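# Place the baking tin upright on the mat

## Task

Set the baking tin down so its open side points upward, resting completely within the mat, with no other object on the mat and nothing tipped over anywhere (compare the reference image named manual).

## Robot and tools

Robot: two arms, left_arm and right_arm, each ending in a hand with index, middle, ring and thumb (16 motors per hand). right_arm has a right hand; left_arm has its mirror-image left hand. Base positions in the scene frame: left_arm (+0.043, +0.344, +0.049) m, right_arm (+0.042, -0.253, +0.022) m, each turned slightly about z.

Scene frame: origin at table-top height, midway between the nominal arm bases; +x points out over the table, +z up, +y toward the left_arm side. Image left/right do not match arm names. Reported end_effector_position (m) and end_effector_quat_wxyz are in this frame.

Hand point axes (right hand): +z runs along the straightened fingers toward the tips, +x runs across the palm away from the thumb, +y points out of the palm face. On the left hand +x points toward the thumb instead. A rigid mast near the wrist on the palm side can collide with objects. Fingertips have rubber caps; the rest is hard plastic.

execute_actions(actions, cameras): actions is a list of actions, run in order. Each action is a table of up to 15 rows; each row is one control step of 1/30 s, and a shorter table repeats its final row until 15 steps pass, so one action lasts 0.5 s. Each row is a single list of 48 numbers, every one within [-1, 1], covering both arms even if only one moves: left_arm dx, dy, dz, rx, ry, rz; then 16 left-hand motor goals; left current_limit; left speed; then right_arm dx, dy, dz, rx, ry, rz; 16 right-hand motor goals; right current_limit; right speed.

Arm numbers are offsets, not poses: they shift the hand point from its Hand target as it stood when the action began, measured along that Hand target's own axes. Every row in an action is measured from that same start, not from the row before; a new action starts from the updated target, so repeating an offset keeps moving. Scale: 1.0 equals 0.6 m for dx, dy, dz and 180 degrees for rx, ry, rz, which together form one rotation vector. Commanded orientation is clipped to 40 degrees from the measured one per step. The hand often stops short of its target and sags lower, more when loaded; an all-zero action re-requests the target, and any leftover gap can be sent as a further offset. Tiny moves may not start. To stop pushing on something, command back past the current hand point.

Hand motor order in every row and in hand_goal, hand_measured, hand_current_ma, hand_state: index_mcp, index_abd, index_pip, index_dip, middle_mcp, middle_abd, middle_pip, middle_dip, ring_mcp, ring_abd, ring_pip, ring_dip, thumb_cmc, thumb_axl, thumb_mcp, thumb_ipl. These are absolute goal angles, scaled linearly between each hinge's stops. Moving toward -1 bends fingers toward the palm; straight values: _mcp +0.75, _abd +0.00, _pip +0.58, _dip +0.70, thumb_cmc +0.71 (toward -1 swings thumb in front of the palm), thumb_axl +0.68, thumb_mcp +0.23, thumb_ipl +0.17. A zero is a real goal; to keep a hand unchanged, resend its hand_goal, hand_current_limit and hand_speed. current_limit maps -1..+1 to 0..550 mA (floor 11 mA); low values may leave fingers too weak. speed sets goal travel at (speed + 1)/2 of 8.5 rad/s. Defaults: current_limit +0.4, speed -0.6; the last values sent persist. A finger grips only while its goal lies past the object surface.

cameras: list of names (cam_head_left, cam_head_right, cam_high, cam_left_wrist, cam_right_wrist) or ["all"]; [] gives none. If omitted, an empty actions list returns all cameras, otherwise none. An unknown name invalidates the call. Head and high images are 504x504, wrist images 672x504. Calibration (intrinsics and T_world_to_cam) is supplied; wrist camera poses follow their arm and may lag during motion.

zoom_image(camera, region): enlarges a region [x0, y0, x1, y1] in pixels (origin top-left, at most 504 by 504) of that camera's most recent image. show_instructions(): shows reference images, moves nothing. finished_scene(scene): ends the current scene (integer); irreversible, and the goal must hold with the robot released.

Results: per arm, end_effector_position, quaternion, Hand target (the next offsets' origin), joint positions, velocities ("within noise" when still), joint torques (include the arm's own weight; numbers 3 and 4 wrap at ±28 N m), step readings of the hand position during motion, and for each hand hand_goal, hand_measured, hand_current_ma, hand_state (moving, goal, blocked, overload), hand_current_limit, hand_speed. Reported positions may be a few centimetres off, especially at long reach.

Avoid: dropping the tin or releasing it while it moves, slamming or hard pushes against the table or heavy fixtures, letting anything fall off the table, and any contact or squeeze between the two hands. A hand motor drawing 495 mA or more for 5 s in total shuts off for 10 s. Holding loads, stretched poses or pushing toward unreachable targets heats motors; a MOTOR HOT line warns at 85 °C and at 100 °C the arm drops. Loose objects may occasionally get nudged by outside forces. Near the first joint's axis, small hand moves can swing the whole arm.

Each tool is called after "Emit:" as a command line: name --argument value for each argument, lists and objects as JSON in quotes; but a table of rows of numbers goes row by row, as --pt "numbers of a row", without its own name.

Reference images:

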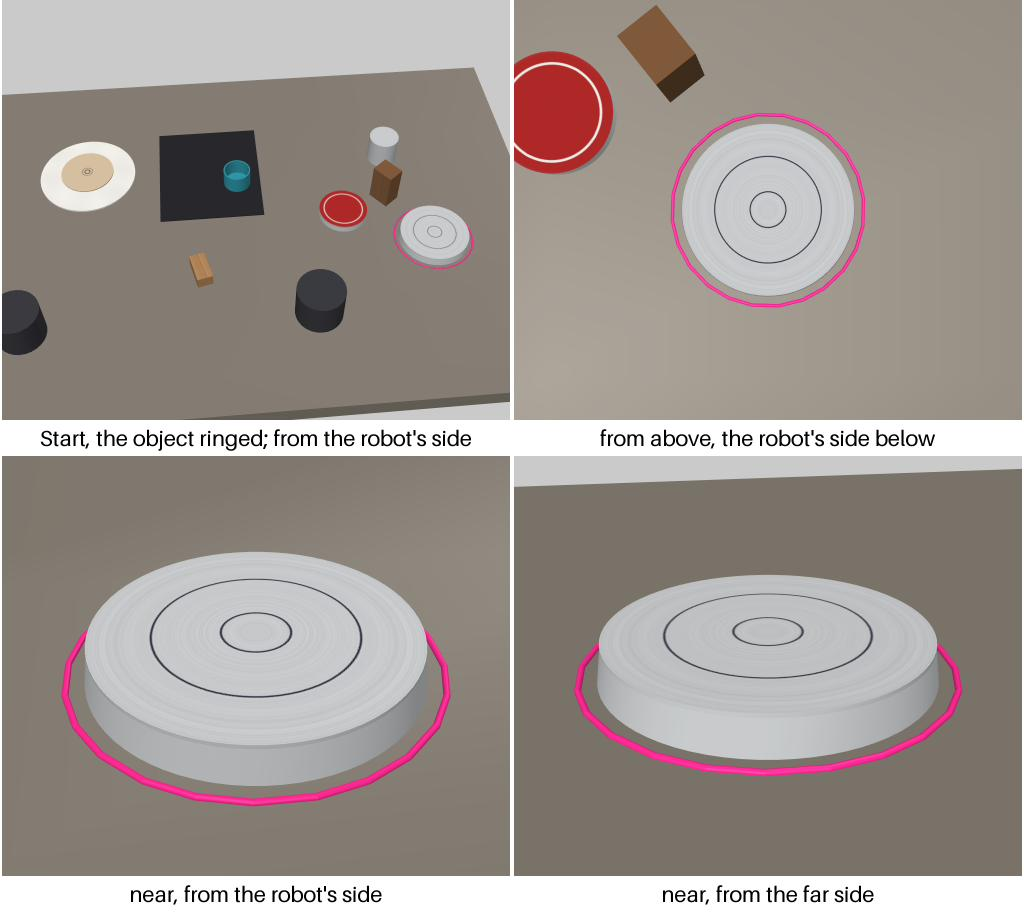

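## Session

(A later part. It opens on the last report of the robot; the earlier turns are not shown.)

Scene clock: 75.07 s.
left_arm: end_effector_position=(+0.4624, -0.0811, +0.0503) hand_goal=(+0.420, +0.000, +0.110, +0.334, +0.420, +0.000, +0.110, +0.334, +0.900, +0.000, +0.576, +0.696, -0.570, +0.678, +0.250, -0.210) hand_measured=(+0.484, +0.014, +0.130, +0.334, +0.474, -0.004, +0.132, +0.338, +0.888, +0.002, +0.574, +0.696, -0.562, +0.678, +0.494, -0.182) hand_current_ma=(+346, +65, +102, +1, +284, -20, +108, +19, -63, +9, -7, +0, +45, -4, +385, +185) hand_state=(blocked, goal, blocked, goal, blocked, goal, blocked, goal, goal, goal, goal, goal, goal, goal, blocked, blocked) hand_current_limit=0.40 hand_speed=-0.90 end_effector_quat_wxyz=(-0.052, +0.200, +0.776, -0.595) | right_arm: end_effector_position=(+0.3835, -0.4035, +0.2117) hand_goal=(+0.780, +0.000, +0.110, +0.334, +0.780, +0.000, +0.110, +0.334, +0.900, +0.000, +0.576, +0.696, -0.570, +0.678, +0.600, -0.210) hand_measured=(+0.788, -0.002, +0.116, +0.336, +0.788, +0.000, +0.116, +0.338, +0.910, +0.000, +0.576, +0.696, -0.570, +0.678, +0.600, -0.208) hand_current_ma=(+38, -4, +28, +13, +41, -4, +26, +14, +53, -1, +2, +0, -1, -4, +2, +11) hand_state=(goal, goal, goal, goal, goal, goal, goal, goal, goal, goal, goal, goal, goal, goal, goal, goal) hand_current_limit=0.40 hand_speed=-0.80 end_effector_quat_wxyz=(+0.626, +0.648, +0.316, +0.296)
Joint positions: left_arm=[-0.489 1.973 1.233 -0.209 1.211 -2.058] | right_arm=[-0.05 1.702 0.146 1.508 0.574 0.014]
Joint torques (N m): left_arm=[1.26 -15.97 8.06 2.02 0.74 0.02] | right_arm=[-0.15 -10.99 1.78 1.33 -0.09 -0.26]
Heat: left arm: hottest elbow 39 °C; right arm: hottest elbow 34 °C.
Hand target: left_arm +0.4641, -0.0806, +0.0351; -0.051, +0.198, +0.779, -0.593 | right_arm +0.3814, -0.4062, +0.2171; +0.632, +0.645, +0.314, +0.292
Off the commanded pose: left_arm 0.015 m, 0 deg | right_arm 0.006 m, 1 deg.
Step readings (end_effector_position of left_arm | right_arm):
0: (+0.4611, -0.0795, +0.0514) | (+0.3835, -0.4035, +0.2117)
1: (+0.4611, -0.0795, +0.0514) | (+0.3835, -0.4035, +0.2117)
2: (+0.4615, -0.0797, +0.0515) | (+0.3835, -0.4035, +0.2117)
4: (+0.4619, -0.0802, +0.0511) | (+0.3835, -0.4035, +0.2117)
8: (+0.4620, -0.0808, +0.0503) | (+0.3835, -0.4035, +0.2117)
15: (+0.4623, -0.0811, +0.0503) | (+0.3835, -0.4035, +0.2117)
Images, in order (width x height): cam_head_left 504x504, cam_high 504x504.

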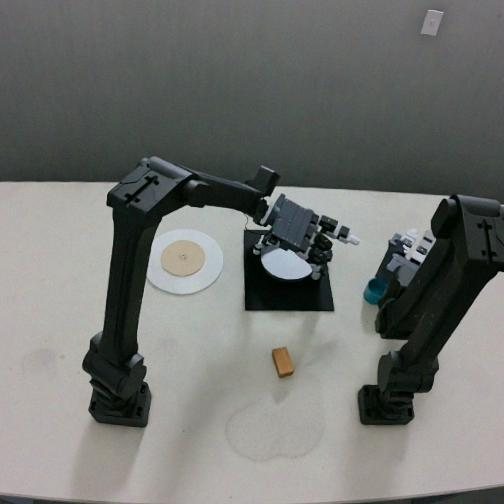

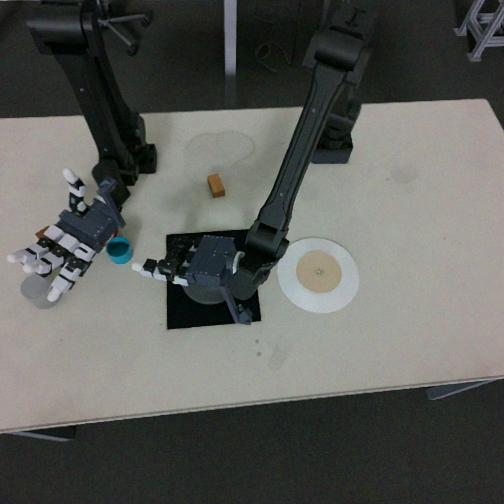

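Emit:
execute_actions --actions '[[[-0.0015,-0.01,-0.003,0,0,0,0.5,0,0.109,0.333,0.5,0,0.109,0.333,0.9,0,0.576,0.696,-0.571,0.678,0.4,-0.211,0.4,-0.9,0,0,0,0,0,0,0.78,0,0.109,0.333,0.78,0,0.109,0.333,0.9,0,0.576,0.696,-0.571,0.678,0.6,-0.211,0.4,-0.8]],[[0,0,0,0,0,0,0.7,0,0.109,0.333,0.7,0,0.109,0.333,0.9,0,0.576,0.696,-0.571,0.678,0.6,-0.211,0.4,-0.88,0,0,0,0,0,0,0.78,0,0.109,0.333,0.78,0,0.109,0.333,0.9,0,0.576,0.696,-0.571,0.678,0.6,-0.211,0.4,-0.8]],[[0,0,0,0,0,0,0.78,0,0.109,0.333,0.78,0,0.109,0.333,0.9,0,0.576,0.696,-0.571,0.678,0.62,-0.211,0.4,-0.8,0,0,0,0,0,0,0.78,0,0.109,0.333,0.78,0,0.109,0.333,0.9,0,0.576,0.696,-0.571,0.678,0.6,-0.211,0.4,-0.8]]]' --cameras '["cam_head_left","cam_high"]'

Emit:
zoom_image --camera "cam_head_left" --region '[240, 220, 340, 320]'

Scene clock: 77.30 s.
left_arm: end_effector_position=(+0.4631, -0.0808, +0.0497) hand_goal=(+0.780, +0.000, +0.110, +0.334, +0.780, +0.000, +0.110, +0.334, +0.900, +0.000, +0.576, +0.696, -0.570, +0.678, +0.620, -0.210) hand_measured=(+0.760, +0.004, +0.110, +0.332, +0.758, -0.002, +0.112, +0.336, +0.888, +0.002, +0.574, +0.696, -0.566, +0.678, +0.612, -0.208) hand_current_ma=(-109, +22, +4, -5, -122, -11, +5, +12, -63, +9, -7, +0, +24, -4, -55, +12) hand_state=(blocked, goal, goal, goal, blocked, goal, goal, goal, goal, goal, goal, goal, goal, goal, goal, goal) hand_current_limit=0.40 hand_speed=-0.80 end_effector_quat_wxyz=(-0.050, +0.200, +0.778, -0.594) | right_arm: end_effector_position=(+0.3835, -0.4035, +0.2117) hand_goal=(+0.780, +0.000, +0.110, +0.334, +0.780, +0.000, +0.110, +0.334, +0.900, +0.000, +0.576, +0.696, -0.570, +0.678, +0.600, -0.210) hand_measured=(+0.788, -0.002, +0.116, +0.336, +0.788, +0.000, +0.116, +0.338, +0.910, +0.000, +0.576, +0.696, -0.570, +0.678, +0.600, -0.208) hand_current_ma=(+38, -4, +28, +13, +41, -4, +26, +14, +53, -1, +2, +0, -1, -4, +2, +11) hand_state=(goal, goal, goal, goal, goal, goal, goal, goal, goal, goal, goal, goal, goal, goal, goal, goal) hand_current_limit=0.40 hand_speed=-0.80 end_effector_quat_wxyz=(+0.626, +0.648, +0.316, +0.296)
Joint positions: left_arm=[-0.489 1.973 1.233 -0.209 1.206 -2.058] | right_arm=[-0.05 1.702 0.146 1.508 0.574 0.014]
Joint torques (N m): left_arm=[0.73 -17.08 8.32 1.72 0.91 0.06] | right_arm=[-0.15 -11.05 1.77 1.36 -0.09 -0.25]
Heat: left arm: hottest elbow 39 °C; right arm: hottest shoulder 33 °C.
Hand target: left_arm +0.4640, -0.0806, +0.0414; -0.051, +0.198, +0.779, -0.593 | right_arm +0.3814, -0.4062, +0.2171; +0.632, +0.645, +0.314, +0.292
Off the commanded pose: left_arm 0.008 m, 0 deg | right_arm 0.006 m, 1 deg.
Step readings (end_effector_position of left_arm | right_arm):
0: (+0.4624, -0.0811, +0.0503) | (+0.3835, -0.4035, +0.2117)
1: (+0.4624, -0.0811, +0.0503) | (+0.3835, -0.4035, +0.2117)
2: (+0.4624, -0.0811, +0.0503) | (+0.3835, -0.4035, +0.2117)
4: (+0.4624, -0.0811, +0.0503) | (+0.3835, -0.4035, +0.2117)
8: (+0.4626, -0.0810, +0.0501) | (+0.3835, -0.4035, +0.2117)
15: (+0.4629, -0.0809, +0.0499) | (+0.3835, -0.4035, +0.2117)
16: (+0.4629, -0.0809, +0.0499) | (+0.3835, -0.4035, +0.2117)
17: (+0.4629, -0.0808, +0.0498) | (+0.3835, -0.4035, +0.2117)
19: (+0.4631, -0.0808, +0.0497) | (+0.3835, -0.4035, +0.2117)
23: (+0.4631, -0.0808, +0.0497) | (+0.3835, -0.4035, +0.2117)
30: (+0.4631, -0.0808, +0.0497) | (+0.3835, -0.4035, +0.2117)
31: (+0.4631, -0.0808, +0.0497) | (+0.3835, -0.4035, +0.2117)
32: (+0.4631, -0.0808, +0.0497) | (+0.3835, -0.4035, +0.2117)
34: (+0.4631, -0.0808, +0.0497) | (+0.3835, -0.4035, +0.2117)
38: (+0.4631, -0.0808, +0.0497) | (+0.3835, -0.4035, +0.2117)
45: (+0.4631, -0.0808, +0.0497) | (+0.3835, -0.4035, +0.2117)
Images, in order (width x height): cam_head_left 504x504, cam_high 504x504.

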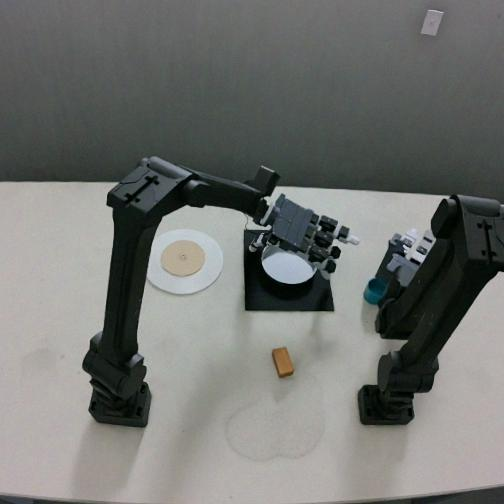

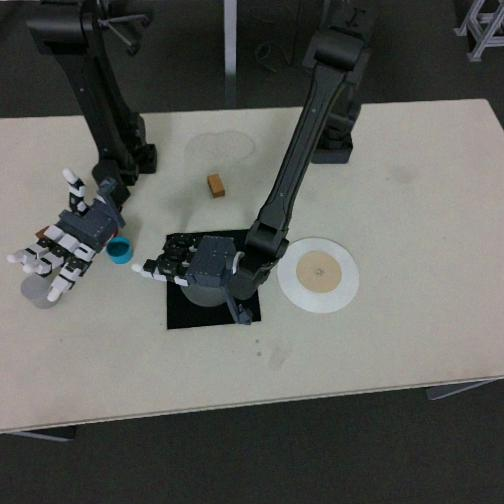

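Scaled by 5.040 from the camera's 504x504 image, which has a finer 720x720 frame.

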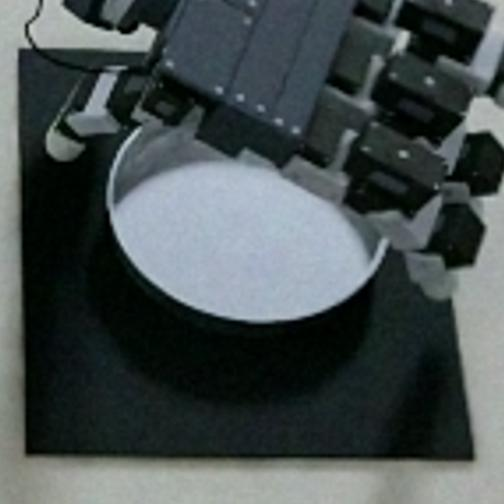

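Emit:
execute_actions --actions '[[[-0.015,-0.0945,-0.029,0,0,0,0.78,0,0.109,0.333,0.78,0,0.109,0.333,0.9,0,0.576,0.696,-0.571,0.678,0.62,-0.211,0.4,-0.8,0,0,0,0,0,0,0.78,0,0.109,0.333,0.78,0,0.109,0.333,0.9,0,0.576,0.696,-0.571,0.678,0.6,-0.211,0.4,-0.8]],[[-0.025,-0.1575,-0.048,0,0,0,0.78,0,0.109,0.333,0.78,0,0.109,0.333,0.9,0,0.576,0.696,-0.571,0.678,0.62,-0.211,0.4,-0.8,0,0,0,0,0,0,0.78,0,0.109,0.333,0.78,0,0.109,0.333,0.9,0,0.576,0.696,-0.571,0.678,0.6,-0.211,0.4,-0.8]]]' --cameras '["cam_head_left","cam_high"]'

Emit:
zoom_image --camera "cam_head_left" --region '[230, 200, 430, 400]'

Scene clock: 79.13 s.
left_arm: end_effector_position=(+0.4536, -0.0754, +0.1987) hand_goal=(+0.780, +0.000, +0.110, +0.334, +0.780, +0.000, +0.110, +0.334, +0.900, +0.000, +0.576, +0.696, -0.570, +0.678, +0.620, -0.210) hand_measured=(+0.762, +0.004, +0.110, +0.332, +0.760, -0.002, +0.110, +0.336, +0.888, +0.002, +0.574, +0.696, -0.568, +0.678, +0.612, -0.208) hand_current_ma=(-91, +17, +3, -5, -101, -10, +3, +12, -63, +9, -7, +0, +12, -4, -49, +11) hand_state=(goal, goal, goal, goal, goal, goal, goal, goal, goal, goal, goal, goal, goal, goal, goal, goal) hand_current_limit=0.40 hand_speed=-0.80 end_effector_quat_wxyz=(-0.056, +0.192, +0.780, -0.593) | right_arm: end_effector_position=(+0.3835, -0.4035, +0.2117) hand_goal=(+0.780, +0.000, +0.110, +0.334, +0.780, +0.000, +0.110, +0.334, +0.900, +0.000, +0.576, +0.696, -0.570, +0.678, +0.600, -0.210) hand_measured=(+0.788, -0.002, +0.116, +0.336, +0.788, +0.000, +0.116, +0.338, +0.910, +0.000, +0.576, +0.696, -0.570, +0.678, +0.600, -0.208) hand_current_ma=(+38, -4, +28, +13, +41, -4, +26, +14, +53, -1, +2, +0, -1, -4, +2, +11) hand_state=(goal, goal, goal, goal, goal, goal, goal, goal, goal, goal, goal, goal, goal, goal, goal, goal) hand_current_limit=0.40 hand_speed=-0.80 end_effector_quat_wxyz=(+0.626, +0.648, +0.316, +0.296)
Joint positions: left_arm=[-0.489 1.742 1.343 -0.549 1.206 -2.078] | right_arm=[-0.05 1.702 0.146 1.508 0.574 0.014]
Joint torques (N m): left_arm=[0.38 -16.09 12.94 1.1 0.85 0.11] | right_arm=[-0.09 -10.93 1.8 1.31 -0.1 -0.26]
Heat: left arm: hottest elbow 39 °C; right arm: hottest shoulder 33 °C.
Hand target: left_arm +0.4630, -0.0807, +0.2013; -0.051, +0.198, +0.779, -0.593 | right_arm +0.3814, -0.4062, +0.2171; +0.632, +0.645, +0.314, +0.292
Off the commanded pose: left_arm 0.011 m, 1 deg | right_arm 0.006 m, 1 deg.
Step readings (end_effector_position of left_arm | right_arm):
0: (+0.4631, -0.0808, +0.0497) | (+0.3835, -0.4035, +0.2117)
1: (+0.4631, -0.0808, +0.0497) | (+0.3835, -0.4035, +0.2117)
2: (+0.4624, -0.0803, +0.0496) | (+0.3835, -0.4035, +0.2117)
4: (+0.4589, -0.0781, +0.0521) | (+0.3835, -0.4035, +0.2117)
8: (+0.4545, -0.0753, +0.0668) | (+0.3835, -0.4035, +0.2117)
15: (+0.4535, -0.0747, +0.0893) | (+0.3835, -0.4035, +0.2117)
16: (+0.4531, -0.0745, +0.0896) | (+0.3835, -0.4035, +0.2117)
17: (+0.4516, -0.0734, +0.0914) | (+0.3835, -0.4035, +0.2117)
19: (+0.4448, -0.0691, +0.0981) | (+0.3835, -0.4035, +0.2117)
23: (+0.4411, -0.0671, +0.1359) | (+0.3835, -0.4035, +0.2117)
30: (+0.4559, -0.0768, +0.2006) | (+0.3835, -0.4035, +0.2117)
Images, in order (width x height): cam_head_left 504x504, cam_high 504x504.

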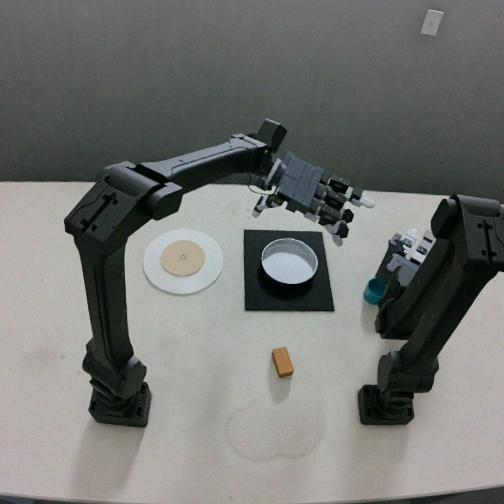

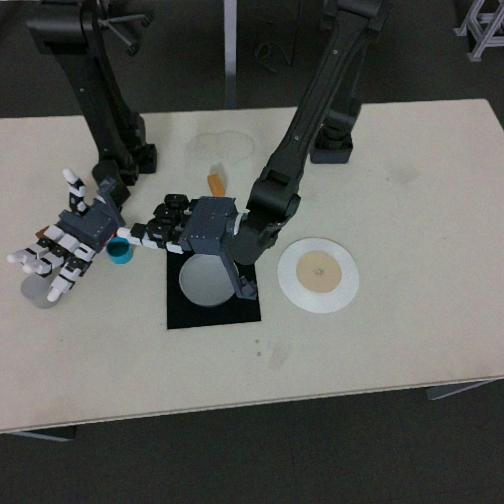

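Scaled by 2.520 from the camera's 504x504 image, which has a finer 720x720 frame.

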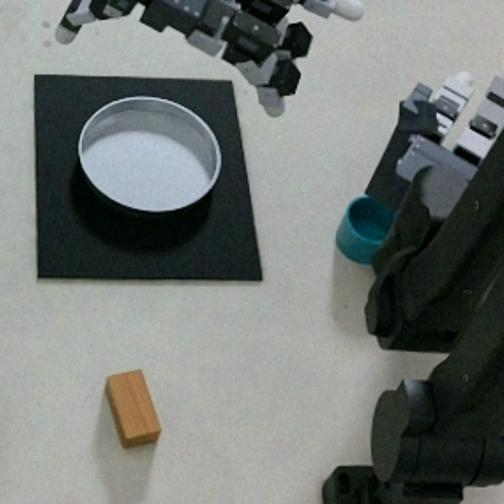

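Emit:
finished_scene --scene 1

The scene is finished: the task was done.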